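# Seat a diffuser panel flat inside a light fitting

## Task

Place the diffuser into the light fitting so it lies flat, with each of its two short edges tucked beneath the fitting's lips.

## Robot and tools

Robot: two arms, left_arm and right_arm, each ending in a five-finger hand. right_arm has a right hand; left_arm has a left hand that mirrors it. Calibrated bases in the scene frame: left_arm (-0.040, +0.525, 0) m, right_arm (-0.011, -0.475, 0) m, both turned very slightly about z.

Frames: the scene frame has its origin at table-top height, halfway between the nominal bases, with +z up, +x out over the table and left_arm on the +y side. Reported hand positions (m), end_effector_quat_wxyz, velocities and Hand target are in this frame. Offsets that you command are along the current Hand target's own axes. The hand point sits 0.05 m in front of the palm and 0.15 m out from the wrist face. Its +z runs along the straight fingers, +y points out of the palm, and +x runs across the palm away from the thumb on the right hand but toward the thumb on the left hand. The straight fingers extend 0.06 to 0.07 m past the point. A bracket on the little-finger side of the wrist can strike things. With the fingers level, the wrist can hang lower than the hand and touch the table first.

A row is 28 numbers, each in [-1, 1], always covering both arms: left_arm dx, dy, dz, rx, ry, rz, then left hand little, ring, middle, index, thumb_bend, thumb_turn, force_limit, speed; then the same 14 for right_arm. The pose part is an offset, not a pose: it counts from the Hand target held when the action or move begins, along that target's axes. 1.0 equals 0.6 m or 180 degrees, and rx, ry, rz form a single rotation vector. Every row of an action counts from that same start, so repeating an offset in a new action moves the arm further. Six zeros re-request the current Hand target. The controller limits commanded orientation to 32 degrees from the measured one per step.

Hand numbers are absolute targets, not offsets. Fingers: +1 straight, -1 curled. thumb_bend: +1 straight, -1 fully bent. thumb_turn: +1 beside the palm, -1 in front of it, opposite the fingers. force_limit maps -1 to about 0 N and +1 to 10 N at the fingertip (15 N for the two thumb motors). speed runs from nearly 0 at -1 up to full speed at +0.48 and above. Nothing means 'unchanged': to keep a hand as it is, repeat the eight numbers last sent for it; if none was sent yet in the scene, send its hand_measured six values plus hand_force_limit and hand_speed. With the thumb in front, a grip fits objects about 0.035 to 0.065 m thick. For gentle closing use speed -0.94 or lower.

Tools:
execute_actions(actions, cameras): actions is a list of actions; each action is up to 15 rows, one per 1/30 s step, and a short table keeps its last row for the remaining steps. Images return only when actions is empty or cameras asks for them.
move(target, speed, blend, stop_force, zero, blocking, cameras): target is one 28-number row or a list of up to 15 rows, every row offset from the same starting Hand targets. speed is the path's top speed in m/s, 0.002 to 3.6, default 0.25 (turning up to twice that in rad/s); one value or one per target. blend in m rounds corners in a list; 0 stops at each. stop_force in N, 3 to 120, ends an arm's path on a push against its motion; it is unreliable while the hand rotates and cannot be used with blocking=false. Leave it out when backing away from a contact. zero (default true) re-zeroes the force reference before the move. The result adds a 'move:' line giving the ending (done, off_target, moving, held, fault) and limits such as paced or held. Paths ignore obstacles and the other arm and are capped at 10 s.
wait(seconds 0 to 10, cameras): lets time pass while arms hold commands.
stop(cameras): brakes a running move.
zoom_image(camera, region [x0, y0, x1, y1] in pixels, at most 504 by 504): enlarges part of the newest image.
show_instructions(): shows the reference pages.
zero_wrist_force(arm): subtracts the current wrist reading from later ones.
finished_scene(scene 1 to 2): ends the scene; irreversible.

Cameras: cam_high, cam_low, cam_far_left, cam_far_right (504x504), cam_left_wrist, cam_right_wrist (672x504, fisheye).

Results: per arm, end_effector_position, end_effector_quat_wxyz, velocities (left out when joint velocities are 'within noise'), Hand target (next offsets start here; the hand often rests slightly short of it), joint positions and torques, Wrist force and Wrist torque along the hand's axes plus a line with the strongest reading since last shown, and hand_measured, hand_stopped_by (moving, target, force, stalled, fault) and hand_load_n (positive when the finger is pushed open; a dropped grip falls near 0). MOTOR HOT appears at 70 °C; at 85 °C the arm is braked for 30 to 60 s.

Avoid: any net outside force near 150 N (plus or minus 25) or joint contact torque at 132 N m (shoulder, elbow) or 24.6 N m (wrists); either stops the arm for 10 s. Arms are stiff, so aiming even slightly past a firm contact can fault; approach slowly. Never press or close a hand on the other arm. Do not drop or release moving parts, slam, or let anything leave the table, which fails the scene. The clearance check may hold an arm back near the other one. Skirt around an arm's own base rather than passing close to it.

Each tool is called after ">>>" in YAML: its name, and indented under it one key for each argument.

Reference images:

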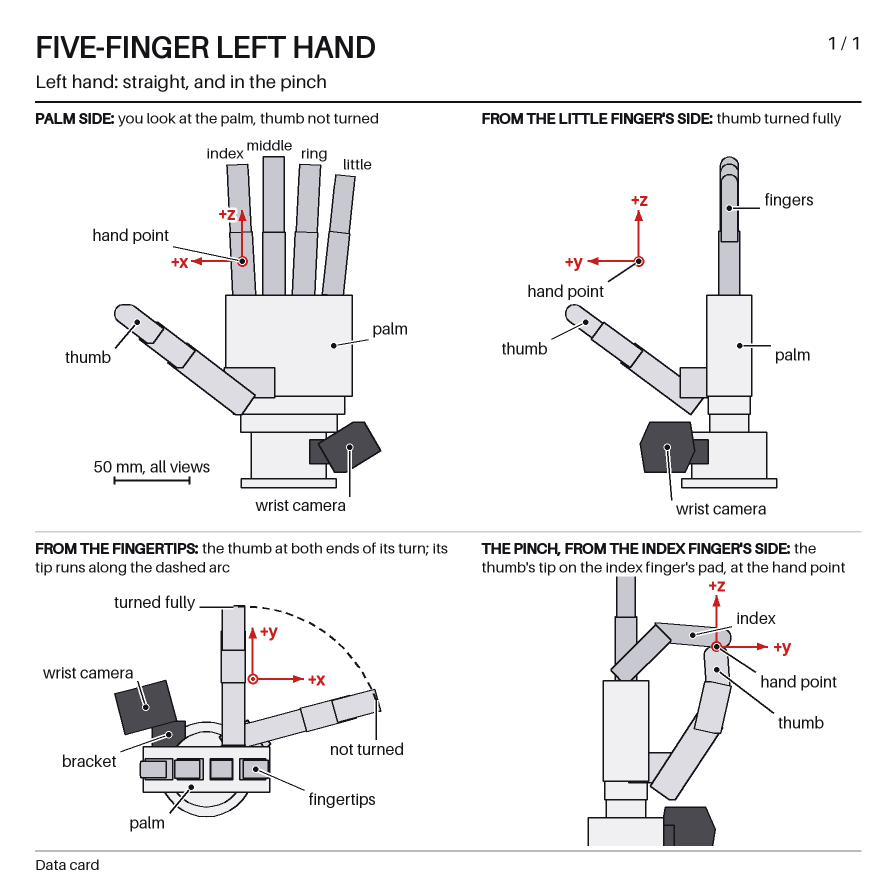

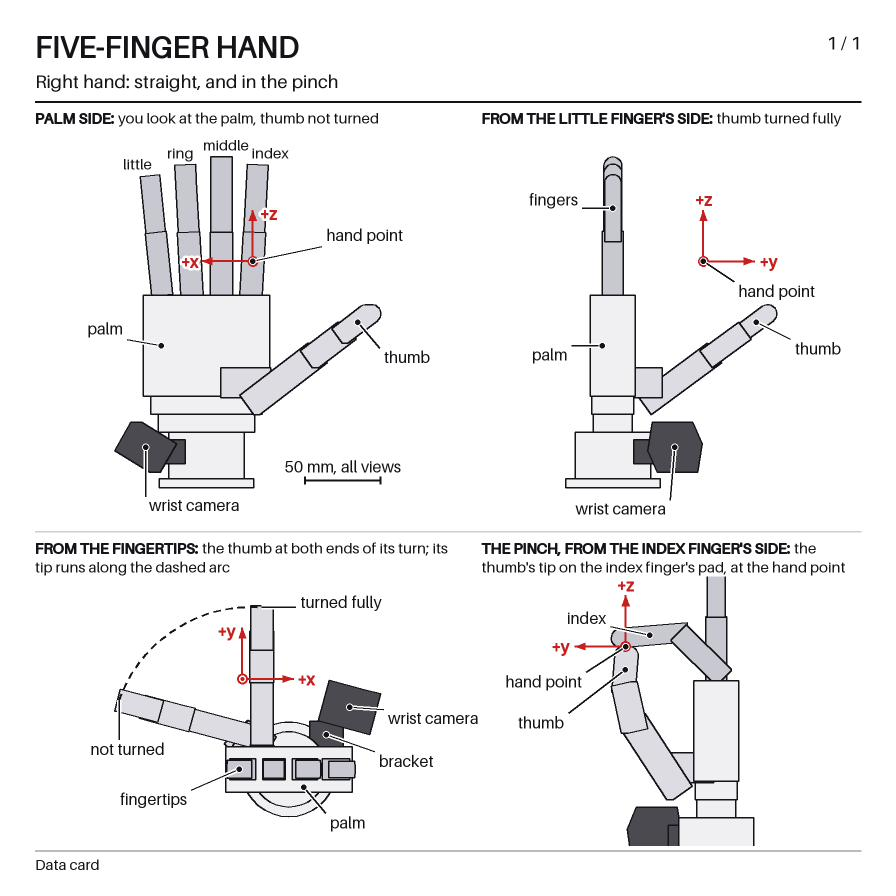

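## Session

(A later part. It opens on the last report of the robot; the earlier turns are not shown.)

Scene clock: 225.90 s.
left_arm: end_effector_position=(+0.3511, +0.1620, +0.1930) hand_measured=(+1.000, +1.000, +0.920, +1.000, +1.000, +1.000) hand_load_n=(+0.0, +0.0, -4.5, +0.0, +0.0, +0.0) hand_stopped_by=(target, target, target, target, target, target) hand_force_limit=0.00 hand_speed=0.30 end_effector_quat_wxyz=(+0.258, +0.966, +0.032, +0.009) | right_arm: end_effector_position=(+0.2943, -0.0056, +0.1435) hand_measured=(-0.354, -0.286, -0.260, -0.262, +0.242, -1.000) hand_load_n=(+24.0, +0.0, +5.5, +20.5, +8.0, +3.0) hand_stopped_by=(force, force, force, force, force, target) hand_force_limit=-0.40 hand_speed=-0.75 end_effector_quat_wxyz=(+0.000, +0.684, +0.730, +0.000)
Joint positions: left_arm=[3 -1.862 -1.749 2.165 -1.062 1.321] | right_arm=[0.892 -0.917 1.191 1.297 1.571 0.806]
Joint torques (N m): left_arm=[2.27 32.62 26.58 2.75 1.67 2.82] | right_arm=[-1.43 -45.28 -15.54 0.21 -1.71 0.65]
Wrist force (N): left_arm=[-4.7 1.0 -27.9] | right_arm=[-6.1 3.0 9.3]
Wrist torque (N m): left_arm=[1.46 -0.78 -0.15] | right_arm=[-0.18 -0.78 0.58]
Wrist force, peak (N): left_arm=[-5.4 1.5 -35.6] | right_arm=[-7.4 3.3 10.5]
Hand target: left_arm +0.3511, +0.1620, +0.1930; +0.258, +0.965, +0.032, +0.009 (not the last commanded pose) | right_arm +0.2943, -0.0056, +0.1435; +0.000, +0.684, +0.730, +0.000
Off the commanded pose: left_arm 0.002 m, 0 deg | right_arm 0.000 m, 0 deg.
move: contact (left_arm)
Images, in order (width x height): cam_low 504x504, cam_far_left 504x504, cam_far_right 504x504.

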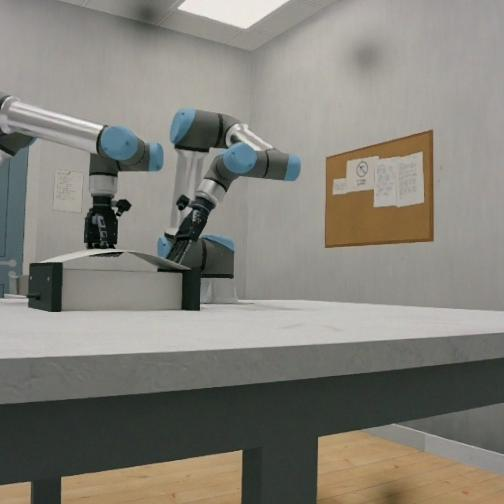

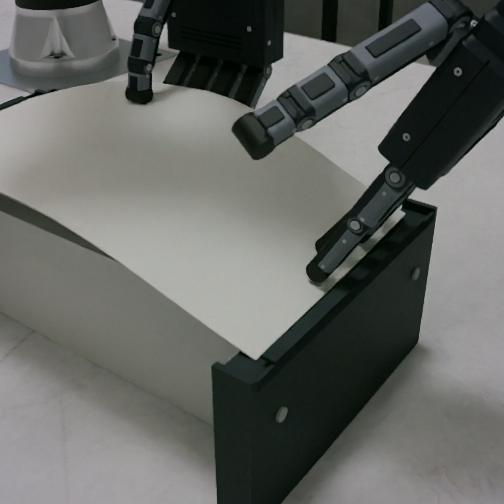

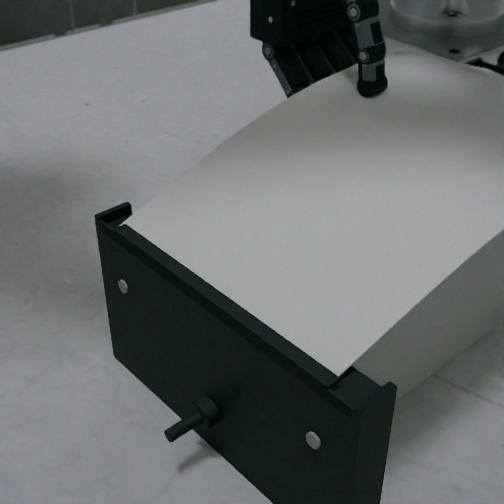

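>>> move:
  target:
    - [0,0,0,0,0,0,1,1,0.92,1,1,1,0,0.3,0,0,0.015,0,0,0,-0.5,-0.5,-0.5,-0.5,0.0,-1,-0.4,-0.75]
    - [-0.0117,0.0017,-0.0035,0,0.033,0,1,1,0.92,1,1,1,0,0.3,0,0,0.0167,0,0,0,-0.5,-0.5,-0.5,-0.5,0.0,-1,-0.4,-0.75]
  speed: 0.04
  cameras: ["cam_far_left","cam_far_right","cam_low"]

>>> zoom_image:
  camera: "cam_far_left"
  region: [310, 190, 450, 330]

>>> zoom_image:
  camera: "cam_far_left"
  region: [220, 320, 300, 400]

>>> zoom_image:
  camera: "cam_far_right"
  region: [80, 190, 380, 490]

>>> zoom_image:
  camera: "cam_low"
  region: [20, 235, 220, 335]

Scene clock: 243.03 s.
left_arm: end_effector_position=(+0.3440, +0.1617, +0.1953) hand_measured=(+1.000, +1.000, +0.920, +1.000, +1.000, +1.000) hand_load_n=(+0.0, +0.5, +3.5, +0.0, +0.0, +0.0) hand_stopped_by=(target, target, target, target, target, target) hand_force_limit=0.00 hand_speed=0.30 end_effector_quat_wxyz=(+0.256, +0.964, +0.045, +0.059) end_effector_velocity=(+0.001, +0.000, +0.000) end_effector_angular_velocity=(-0.001, +0.000, -0.002) | right_arm: end_effector_position=(+0.2943, -0.0056, +0.1334) hand_measured=(-0.354, -0.286, -0.260, -0.262, +0.242, -1.000) hand_load_n=(+16.5, +0.0, +6.0, +19.0, +7.0, +3.0) hand_stopped_by=(force, force, force, force, force, target) hand_force_limit=-0.40 hand_speed=-0.75 end_effector_quat_wxyz=(+0.000, +0.684, +0.730, +0.000)
Joint positions: left_arm=[2.973 -1.786 -1.818 2.284 -1.097 1.238] | right_arm=[0.892 -0.909 1.205 1.275 1.571 0.806]
Joint velocities: left_arm=[0.002 -0.001 0.001 -0.002 0.002 0.005] | right_arm=[within noise]
Joint torques (N m): left_arm=[-0.52 5.43 26.88 -3.17 4.87 2.9] | right_arm=[7.17 -41.28 -15.14 -1.45 -1.03 -2.24]
Wrist force (N): left_arm=[4.1 -4.1 -21.9] | right_arm=[-8.0 -3.9 2.0]
Wrist torque (N m): left_arm=[1.46 -0.23 0.48] | right_arm=[-0.21 -0.41 0.24]
Wrist force, peak (N): left_arm=[-0.2 -4.7 -28.4] | right_arm=[-11.7 -6.7 0.9]
Hand target: left_arm +0.3441, +0.1617, +0.1953; +0.256, +0.964, +0.045, +0.059 | right_arm +0.2943, -0.0056, +0.1334; +0.000, +0.684, +0.730, +0.000
Off the commanded pose: left_arm 0.000 m, 0 deg | right_arm 0.000 m, 0 deg.
move: done
Images, in order (width x height): cam_low 504x504, cam_far_left 504x504, cam_far_right 504x504.

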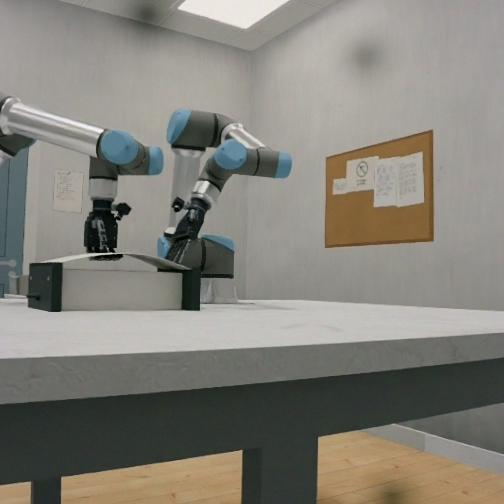

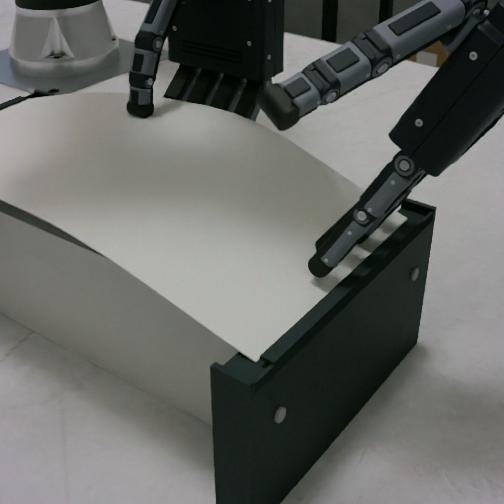

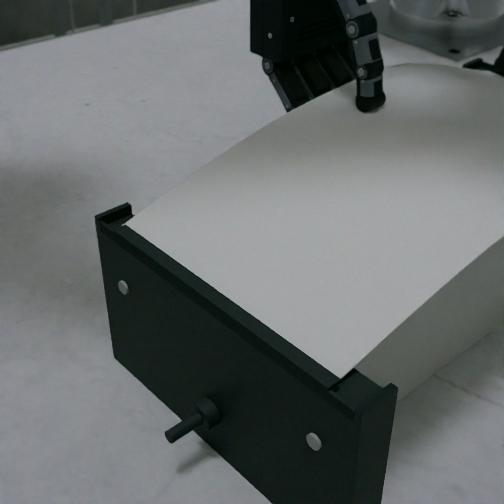

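Scaled by 3.600.

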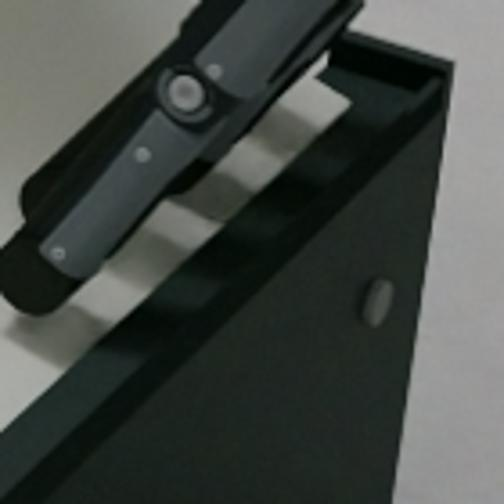

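Scaled by 6.300.

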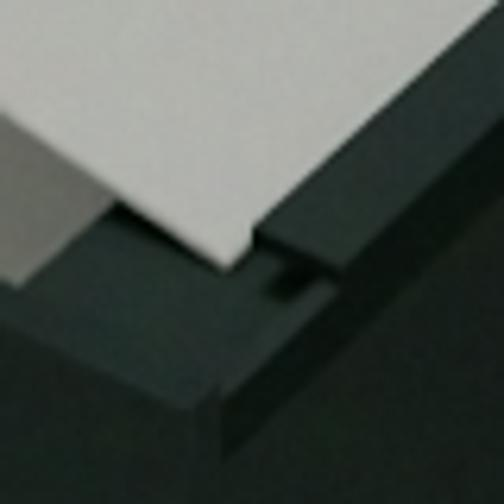

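Scaled by 1.680.

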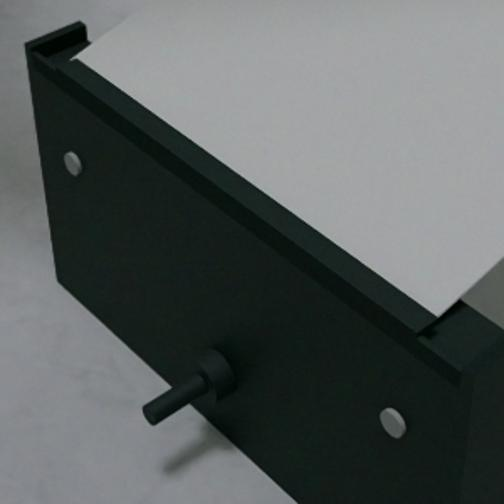

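Scaled by 2.520.

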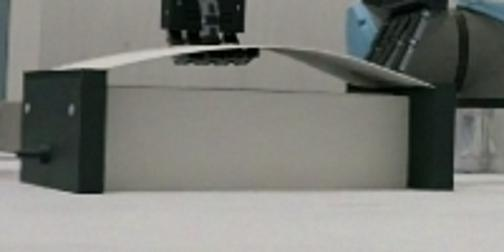

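>>> move:
  target:
    - [0,0,0,0,0,0,1,1,0.92,1,1,1,0,0.3,0,0,0.0117,0,0,0,-0.5,-0.5,-0.5,-0.5,0.0,-1,-0.4,-0.75]
    - [0.0,-0.0058,-0.0033,0,0,0,1,1,0.92,1,1,1,0,0.3,0,0,0.025,0,0,0,-0.5,-0.5,-0.5,-0.5,0.0,-1,-0.4,-0.75]
  speed: 0.04
  cameras: ["cam_far_left","cam_far_right","cam_low"]

>>> zoom_image:
  camera: "cam_far_left"
  region: [310, 190, 450, 330]

>>> zoom_image:
  camera: "cam_far_left"
  region: [220, 320, 300, 400]

>>> zoom_image:
  camera: "cam_far_right"
  region: [80, 190, 380, 490]

>>> zoom_image:
  camera: "cam_low"
  region: [20, 235, 220, 335]

Scene clock: 257.50 s.
left_arm: end_effector_position=(+0.3435, +0.1657, +0.1953) hand_measured=(+1.000, +1.000, +0.920, +1.000, +1.000, +1.000) hand_load_n=(+0.0, -3.5, -1.0, +0.0, +0.0, +0.0) hand_stopped_by=(target, target, target, target, target, target) hand_force_limit=0.00 hand_speed=0.30 end_effector_quat_wxyz=(+0.256, +0.964, +0.045, +0.059) end_effector_velocity=(+0.001, +0.000, +0.000) end_effector_angular_velocity=(+0.000, +0.002, +0.004) | right_arm: end_effector_position=(+0.2942, -0.0057, +0.1183) hand_measured=(-0.354, -0.286, -0.260, -0.262, +0.242, -1.000) hand_load_n=(+15.5, +0.5, +8.0, +14.0, +7.5, +0.0) hand_stopped_by=(force, force, force, force, force, target) hand_force_limit=-0.40 hand_speed=-0.75 end_effector_quat_wxyz=(+0.000, +0.684, +0.730, +0.000) end_effector_velocity=(+0.000, +0.000, +0.002) end_effector_angular_velocity=(-0.002, +0.001, +0.000)
Joint positions: left_arm=[2.984 -1.781 -1.826 2.281 -1.094 1.251] | right_arm=[0.892 -0.898 1.226 1.243 1.571 0.806]
Joint velocities: left_arm=[-0.001 0 0.001 -0.001 -0.001 -0.006] | right_arm=[0 -0.001 -0.002 0.006 0.001 0]
Joint torques (N m): left_arm=[-8.79 21.5 25.5 -1.75 -0.54 -2.68] | right_arm=[1.22 -62.48 -28.68 5.44 1.3 -0.77]
Wrist force (N): left_arm=[0.0 2.8 -2.9] | right_arm=[6.2 -0.2 4.9]
Wrist torque (N m): left_arm=[-0.02 -0.04 -0.11] | right_arm=[-0.17 -0.60 0.08]
Wrist force, peak (N): left_arm=[3.9 -4.2 -21.8] | right_arm=[7.9 -1.5 4.9]
Hand target: left_arm +0.3436, +0.1657, +0.1953; +0.256, +0.964, +0.045, +0.059 | right_arm +0.2943, -0.0056, +0.1184; +0.000, +0.684, +0.730, +0.000
Off the commanded pose: left_arm 0.000 m, 0 deg | right_arm 0.000 m, 0 deg.
move: done
Images, in order (width x height): cam_low 504x504, cam_far_left 504x504, cam_far_right 504x504.

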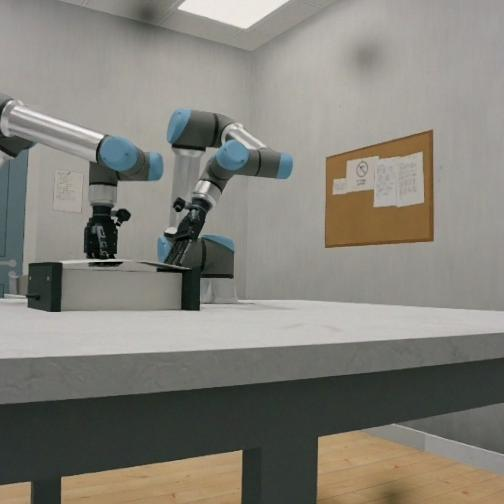

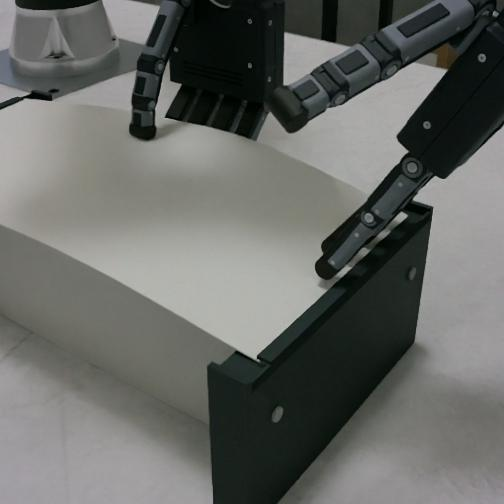

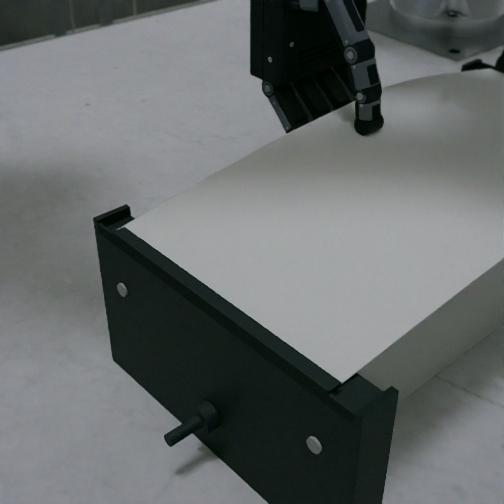

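Scaled by 3.600.

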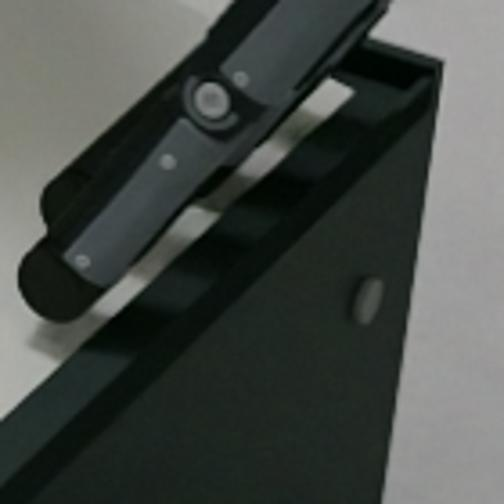

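Scaled by 6.300.

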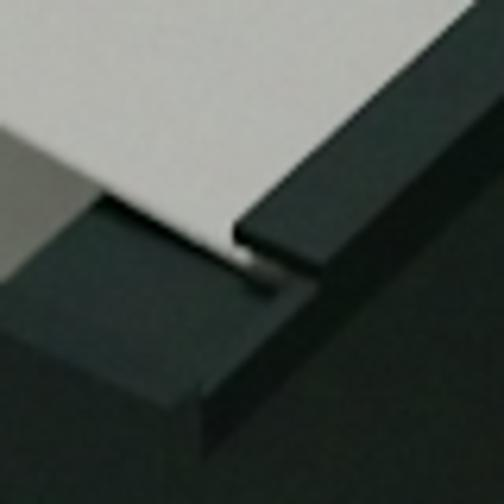

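Scaled by 1.680.

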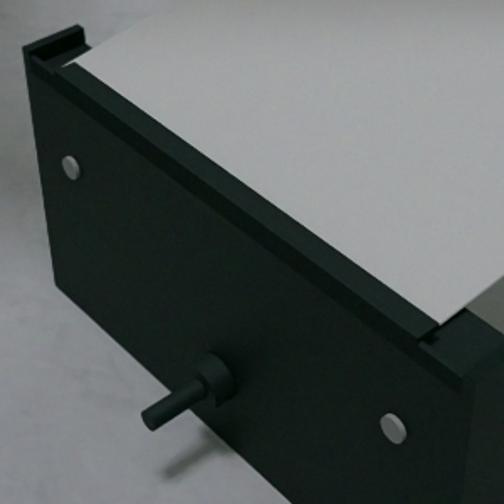

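Scaled by 2.520.

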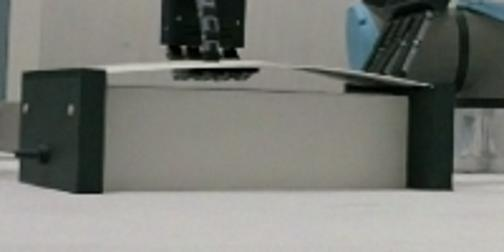

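>>> move:
  target: [0,0,0,0,0,0,1,1,0.92,1,1,1,0,0.3,0,0,0.0235,0,0,0,-0.5,-0.5,-0.5,-0.5,0.0,-1,-0.4,-0.75]
  speed: 0.05
  cameras: ["cam_far_left","cam_far_right","cam_low"]

>>> zoom_image:
  camera: "cam_far_left"
  region: [310, 190, 450, 330]

>>> zoom_image:
  camera: "cam_far_left"
  region: [220, 320, 300, 400]

>>> zoom_image:
  camera: "cam_far_right"
  region: [310, 350, 370, 410]

>>> zoom_image:
  camera: "cam_far_right"
  region: [90, 200, 150, 260]

Scene clock: 269.03 s.
left_arm: end_effector_position=(+0.3437, +0.1657, +0.1953) hand_measured=(+1.000, +1.000, +0.920, +1.000, +1.000, +1.000) hand_load_n=(+0.0, +0.0, +0.0, +0.0, +0.0, +0.0) hand_stopped_by=(target, target, target, target, target, target) hand_force_limit=0.00 hand_speed=0.30 end_effector_quat_wxyz=(+0.256, +0.964, +0.045, +0.059) | right_arm: end_effector_position=(+0.2943, -0.0057, +0.1041) hand_measured=(-0.354, -0.286, -0.260, -0.262, +0.242, -1.000) hand_load_n=(+10.5, +1.5, +8.5, +11.0, +7.5, -1.0) hand_stopped_by=(force, force, force, force, force, target) hand_force_limit=-0.40 hand_speed=-0.75 end_effector_quat_wxyz=(+0.000, +0.684, +0.730, +0.000)
Joint positions: left_arm=[2.984 -1.781 -1.826 2.281 -1.094 1.25] | right_arm=[0.892 -0.886 1.244 1.214 1.571 0.806]
Joint torques (N m): left_arm=[-9.51 13.17 30.19 -0.2 0.52 -2.85] | right_arm=[-11.84 -60.53 -27.41 4.93 1.48 1.23]
Wrist force (N): left_arm=[-0.4 -0.3 -0.3] | right_arm=[6.0 -1.9 2.4]
Wrist torque (N m): left_arm=[0.01 0.06 0.04] | right_arm=[-0.20 -0.46 -0.04]
Wrist force, peak (N): left_arm=[-0.4 3.1 -3.3] | right_arm=[6.2 -2.8 4.0]
Hand target: left_arm +0.3436, +0.1657, +0.1953; +0.256, +0.964, +0.045, +0.059 | right_arm +0.2943, -0.0056, +0.1043; +0.000, +0.684, +0.730, +0.000
Off the commanded pose: left_arm 0.000 m, 0 deg | right_arm 0.000 m, 0 deg.
move: done
Images, in order (width x height): cam_low 504x504, cam_far_left 504x504, cam_far_right 504x504.

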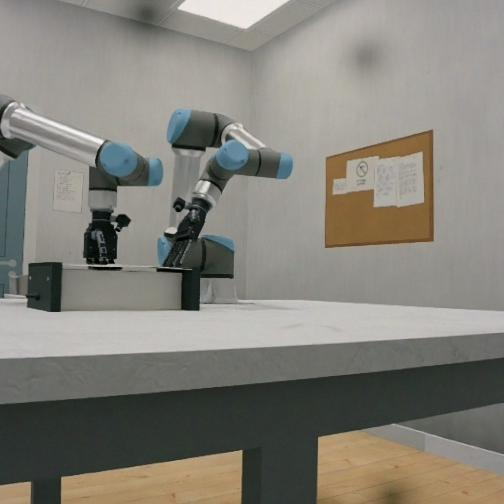

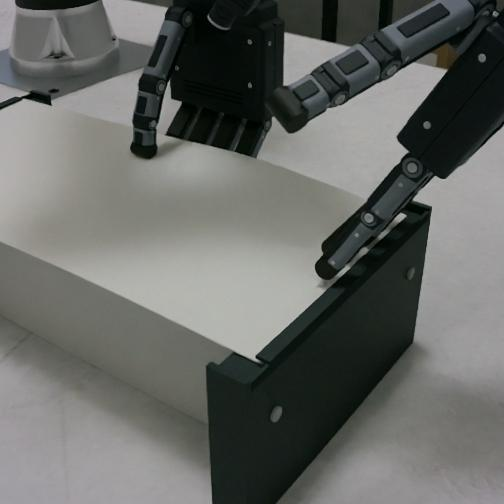

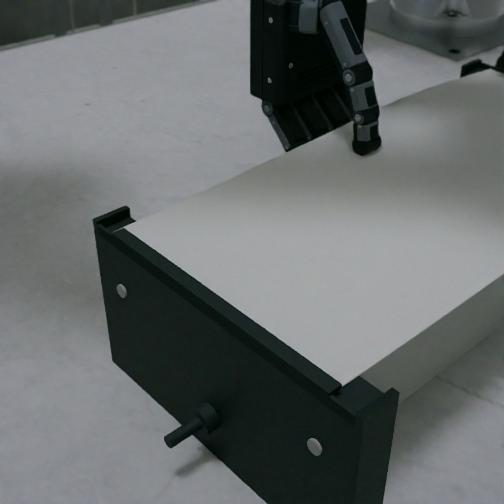

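Scaled by 3.600.

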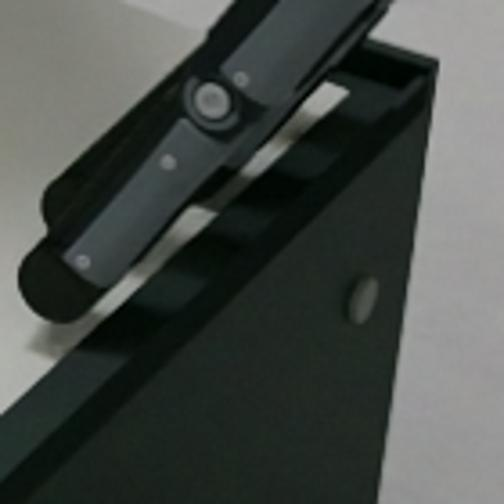

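Scaled by 6.300.

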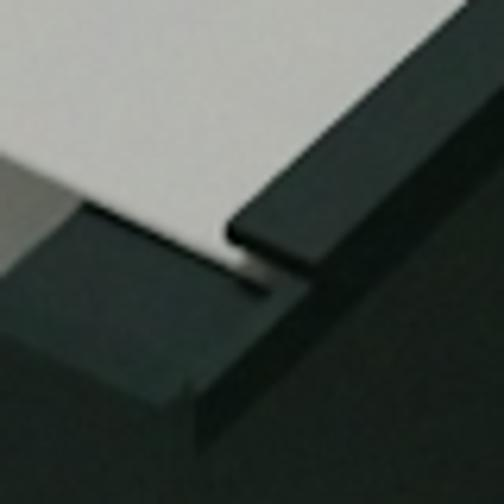

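Scaled by 8.400.

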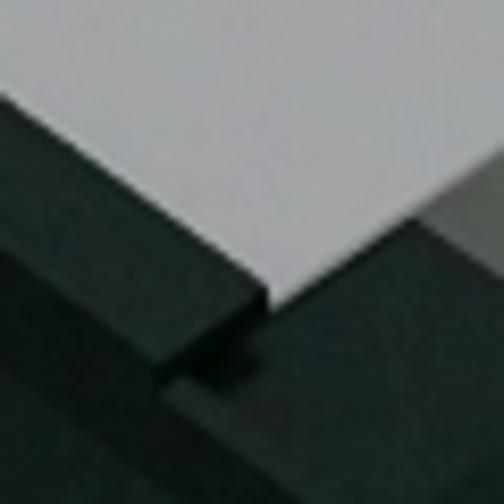

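Scaled by 8.400.

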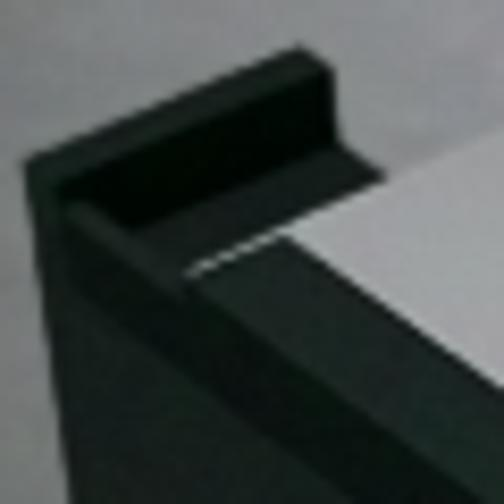

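>>> move:
  target: [0,0,0,0,0,0,1,1,0.92,1,1,1,0,0.3,0,0,0.005,0,0,0,-0.5,-0.5,-0.5,-0.5,0.0,-1,-0.4,-0.75]
  speed: 0.05
  cameras: []

>>> execute_actions:
  actions:
    - [[0,0,0,0,0,0,1,1,0.92,1,1,1,0,0.3,0,0,0,0,0,0,0.15,0.15,0.15,0.15,0.45,-1,-0.4,-0.5]]
    - [[0,0,0,0,0,0,1,1,0.92,1,1,1,0,0.3,0,0,0,0,0,0,0.15,0.15,0.15,0.15,0.45,-1,-0.4,-0.5]]
  cameras: []

>>> move:
  target:
    - [0,0.0167,-0.0287,0,0,0,1,1,0.92,1,1,1,0,0.3,0,0,0.005,0,0,0,0.15,0.15,0.15,0.15,0.45,-1,-0.4,-0.5]
    - [0,0.03,-0.1,0,0,0,1,1,0.92,1,1,1,0,0.3,0,-0.12,0.005,0,0,0,0.15,0.15,0.15,0.15,0.45,-1,-0.4,-0.5]
  speed: 0.08
  cameras: ["all"]

>>> zoom_image:
  camera: "cam_far_left"
  region: [200, 190, 450, 440]

>>> zoom_image:
  camera: "cam_far_right"
  region: [80, 190, 380, 490]

>>> zoom_image:
  camera: "cam_far_left"
  region: [340, 190, 440, 290]

>>> zoom_image:
  camera: "cam_far_left"
  region: [210, 320, 290, 400]

>>> zoom_image:
  camera: "cam_low"
  region: [20, 235, 220, 335]

Scene clock: 283.03 s.
left_arm: end_effector_position=(+0.3436, +0.1657, +0.1953) hand_measured=(+1.000, +1.000, +0.920, +1.000, +1.000, +1.000) hand_load_n=(+0.0, +0.0, +0.0, +0.0, +0.0, +0.0) hand_stopped_by=(target, target, target, target, target, target) hand_force_limit=0.00 hand_speed=0.30 end_effector_quat_wxyz=(+0.256, +0.964, +0.045, +0.059) | right_arm: end_effector_position=(+0.2943, -0.0056, +0.1013) hand_measured=(-0.354, -0.286, -0.260, -0.262, +0.242, -1.000) hand_load_n=(+10.0, +1.5, +8.5, +10.5, +7.5, -0.5) hand_stopped_by=(force, force, force, force, force, target) hand_force_limit=-0.40 hand_speed=-0.75 end_effector_quat_wxyz=(+0.000, +0.684, +0.730, +0.000)
Joint positions: left_arm=[2.984 -1.781 -1.826 2.281 -1.094 1.25] | right_arm=[0.892 -0.884 1.247 1.207 1.571 0.806]
Joint torques (N m): left_arm=[-8.35 12.3 29.09 -0.03 2.94 -2.58] | right_arm=[-11.97 -43.57 -14.12 2.71 -0.37 -0.85]
Wrist force (N): left_arm=[-0.6 -0.3 -0.2] | right_arm=[5.1 -1.7 1.7]
Wrist torque (N m): left_arm=[0.00 0.09 0.03] | right_arm=[-0.17 -0.43 -0.05]
Wrist force, peak (N): left_arm=[-0.6 -0.5 -0.7] | right_arm=[6.2 -1.8 2.5]
Hand target: left_arm +0.3436, +0.1657, +0.1953; +0.256, +0.964, +0.045, +0.059 | right_arm +0.2943, -0.0056, +0.1013; +0.000, +0.684, +0.730, +0.000
Off the commanded pose: left_arm 0.000 m, 0 deg | right_arm 0.000 m, 0 deg.
move: done
No camera images: "cameras" was empty.

Scene clock: 284.23 s.
left_arm: end_effector_position=(+0.3436, +0.1657, +0.1953) hand_measured=(+1.000, +1.000, +0.920, +1.000, +1.000, +1.000) hand_load_n=(+0.0, +0.0, +0.0, +0.0, +0.0, +0.0) hand_stopped_by=(target, target, target, target, target, target) hand_force_limit=0.00 hand_speed=0.30 end_effector_quat_wxyz=(+0.256, +0.964, +0.045, +0.059) | right_arm: end_effector_position=(+0.2943, -0.0057, +0.1013) hand_measured=(+0.150, +0.150, +0.150, +0.150, +0.450, -1.000) hand_load_n=(+0.0, +0.0, +0.0, +0.0, +0.0, +0.0) hand_stopped_by=(target, target, target, target, target, target) hand_force_limit=-0.40 hand_speed=-0.50 end_effector_quat_wxyz=(+0.000, +0.684, +0.730, +0.000)
Joint positions: left_arm=[2.984 -1.781 -1.826 2.281 -1.094 1.25] | right_arm=[0.892 -0.884 1.247 1.207 1.571 0.806]
Joint torques (N m): left_arm=[-9.43 13.4 28.42 -0.14 3.01 -2.85] | right_arm=[2.25 -58.67 -28.69 4.08 -0.45 -0.91]
Wrist force (N): left_arm=[-0.6 -0.2 -0.3] | right_arm=[1.8 0.4 0.6]
Wrist torque (N m): left_arm=[0.01 0.07 0.03] | right_arm=[-0.05 -0.14 0.17]
Wrist force, peak (N): left_arm=[-0.8 -0.3 -0.2] | right_arm=[5.0 -1.7 2.1]
Hand target: left_arm +0.3436, +0.1657, +0.1953; +0.256, +0.964, +0.045, +0.059 | right_arm +0.2943, -0.0056, +0.1013; +0.000, +0.684, +0.730, +0.000
Off the commanded pose: left_arm 0.000 m, 0 deg | right_arm 0.000 m, 0 deg.
No camera images: "cameras" was empty.

Scene clock: 286.03 s.
left_arm: end_effector_position=(+0.3366, +0.1794, +0.2562) hand_measured=(+1.000, +1.000, +0.920, +1.000, +1.000, +1.000) hand_load_n=(+0.0, +0.0, +0.0, +0.0, +0.0, +0.0) hand_stopped_by=(target, target, target, target, target, target) hand_force_limit=0.00 hand_speed=0.30 end_effector_quat_wxyz=(+0.256, +0.964, +0.045, +0.059) | right_arm: end_effector_position=(+0.2224, -0.0103, +0.0984) hand_measured=(+0.150, +0.150, +0.150, +0.150, +0.450, -1.000) hand_load_n=(+0.0, +0.0, +0.0, +0.0, +0.0, +0.0) hand_stopped_by=(target, target, target, target, target, target) hand_force_limit=-0.40 hand_speed=-0.50 end_effector_quat_wxyz=(+0.000, +0.684, +0.730, +0.000)
Joint positions: left_arm=[3.022 -1.696 -1.764 2.116 -1.085 1.292] | right_arm=[0.997 -0.955 1.378 1.148 1.571 0.911]
Joint torques (N m): left_arm=[-7.65 9.91 5.03 -0.29 1.25 -2.8] | right_arm=[-9.16 -38.14 -26.99 4.42 0.45 -1.21]
Wrist force (N): left_arm=[-0.6 -0.1 -0.1] | right_arm=[1.1 0.6 0.3]
Wrist torque (N m): left_arm=[-0.01 0.09 0.01] | right_arm=[-0.01 0.00 0.15]
Wrist force, peak (N): left_arm=[-0.9 -0.2 0.6] | right_arm=[1.6 1.4 0.4]
Hand target: left_arm +0.3365, +0.1794, +0.2560; +0.256, +0.964, +0.045, +0.059 | right_arm +0.2225, -0.0103, +0.0983; +0.000, +0.684, +0.730, +0.000
Off the commanded pose: left_arm 0.000 m, 0 deg | right_arm 0.000 m, 0 deg.
move: done
camera_calibration:
cam_left_wrist: T_world_to_cam=[[0.165881, 0.876735, -0.451463, -0.100406], [0.747009, 0.187156, 0.637927, -0.450841], [0.643787, -0.443067, -0.623884, 0.140492], [0, 0, 0, 1]] pos_world=[0.26299, 0.234654, 0.329924]
cam_right_wrist: T_world_to_cam=[[0.940725, 0.336956, -0.0386839, -0.196937], [0.308245, -0.801791, 0.511973, -0.126837], [0.141496, -0.49355, -0.85813, 0.162517], [0, 0, 0, 1]] pos_world=[0.201365, 0.0448732, 0.19678]

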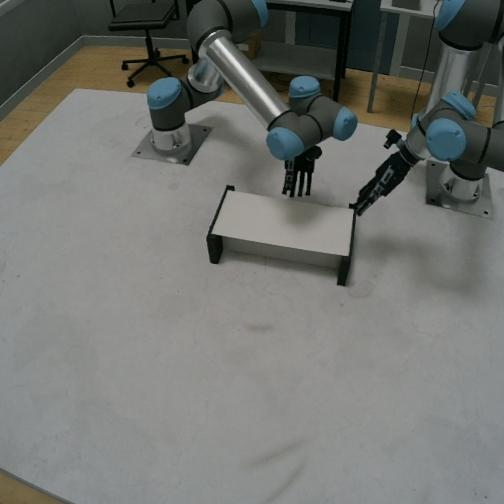

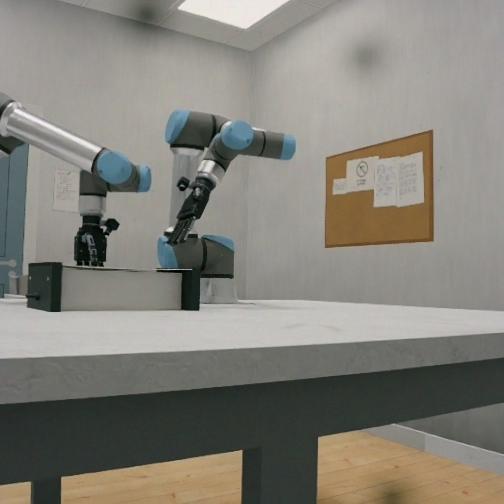

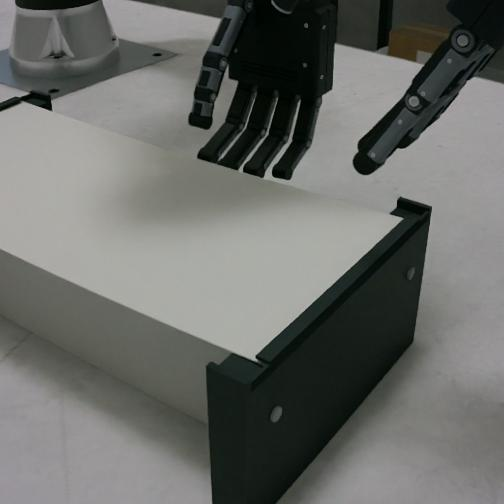

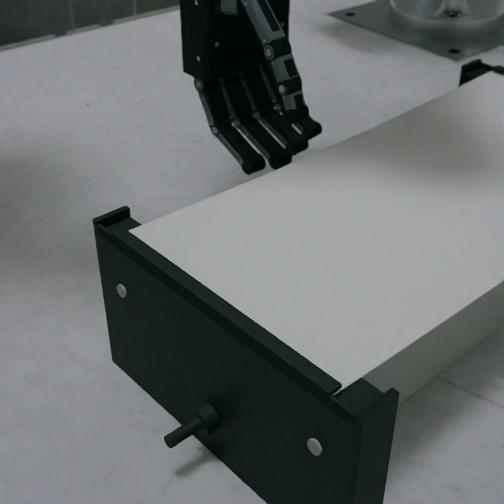

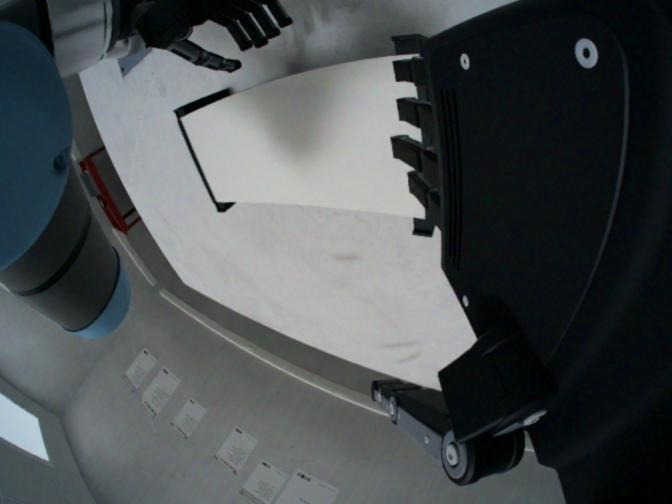

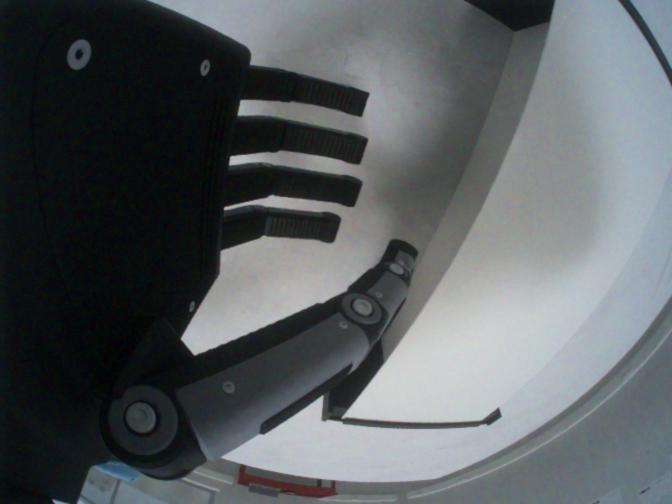

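Scaled by 2.016.

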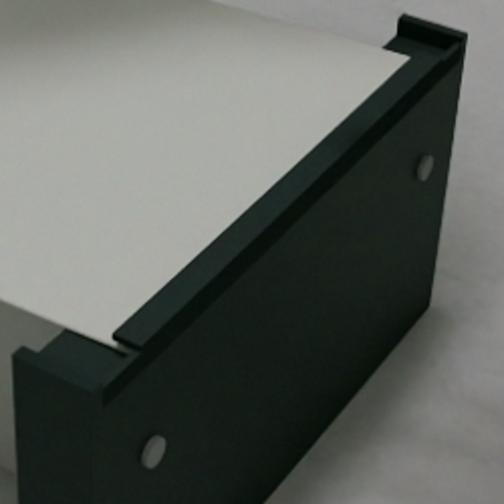

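Scaled by 1.680.

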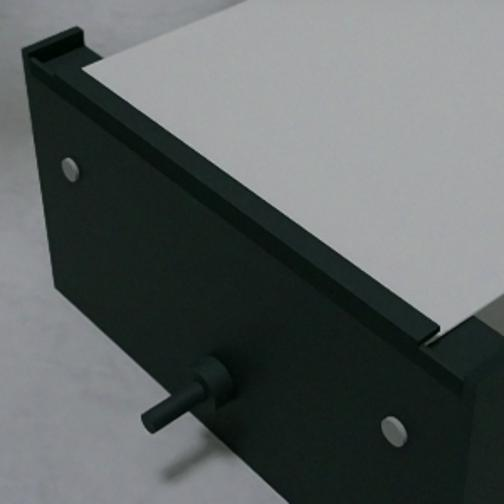

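Scaled by 5.040.

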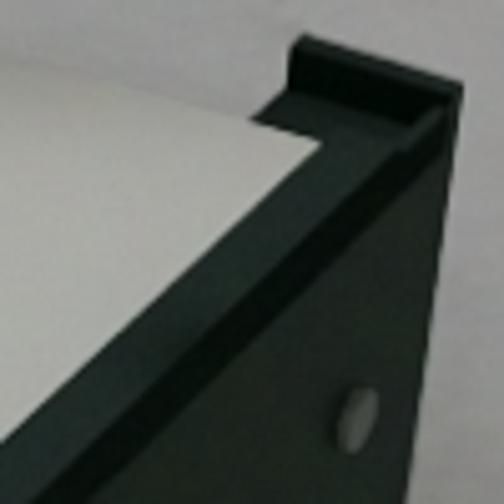

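Scaled by 6.300.

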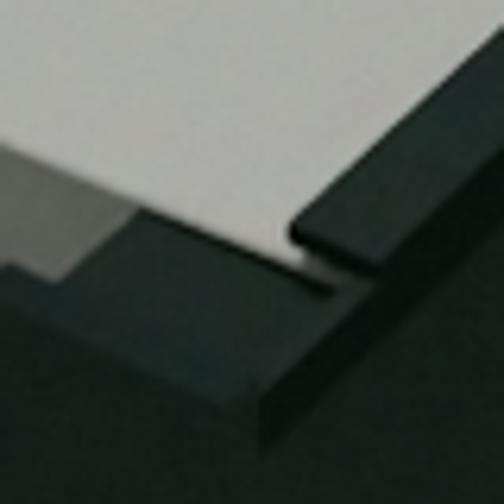

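Scaled by 2.520.

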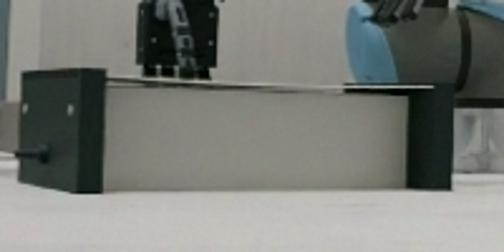

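>>> finished_scene:
  scene: 2

The scene is finished: the task was done.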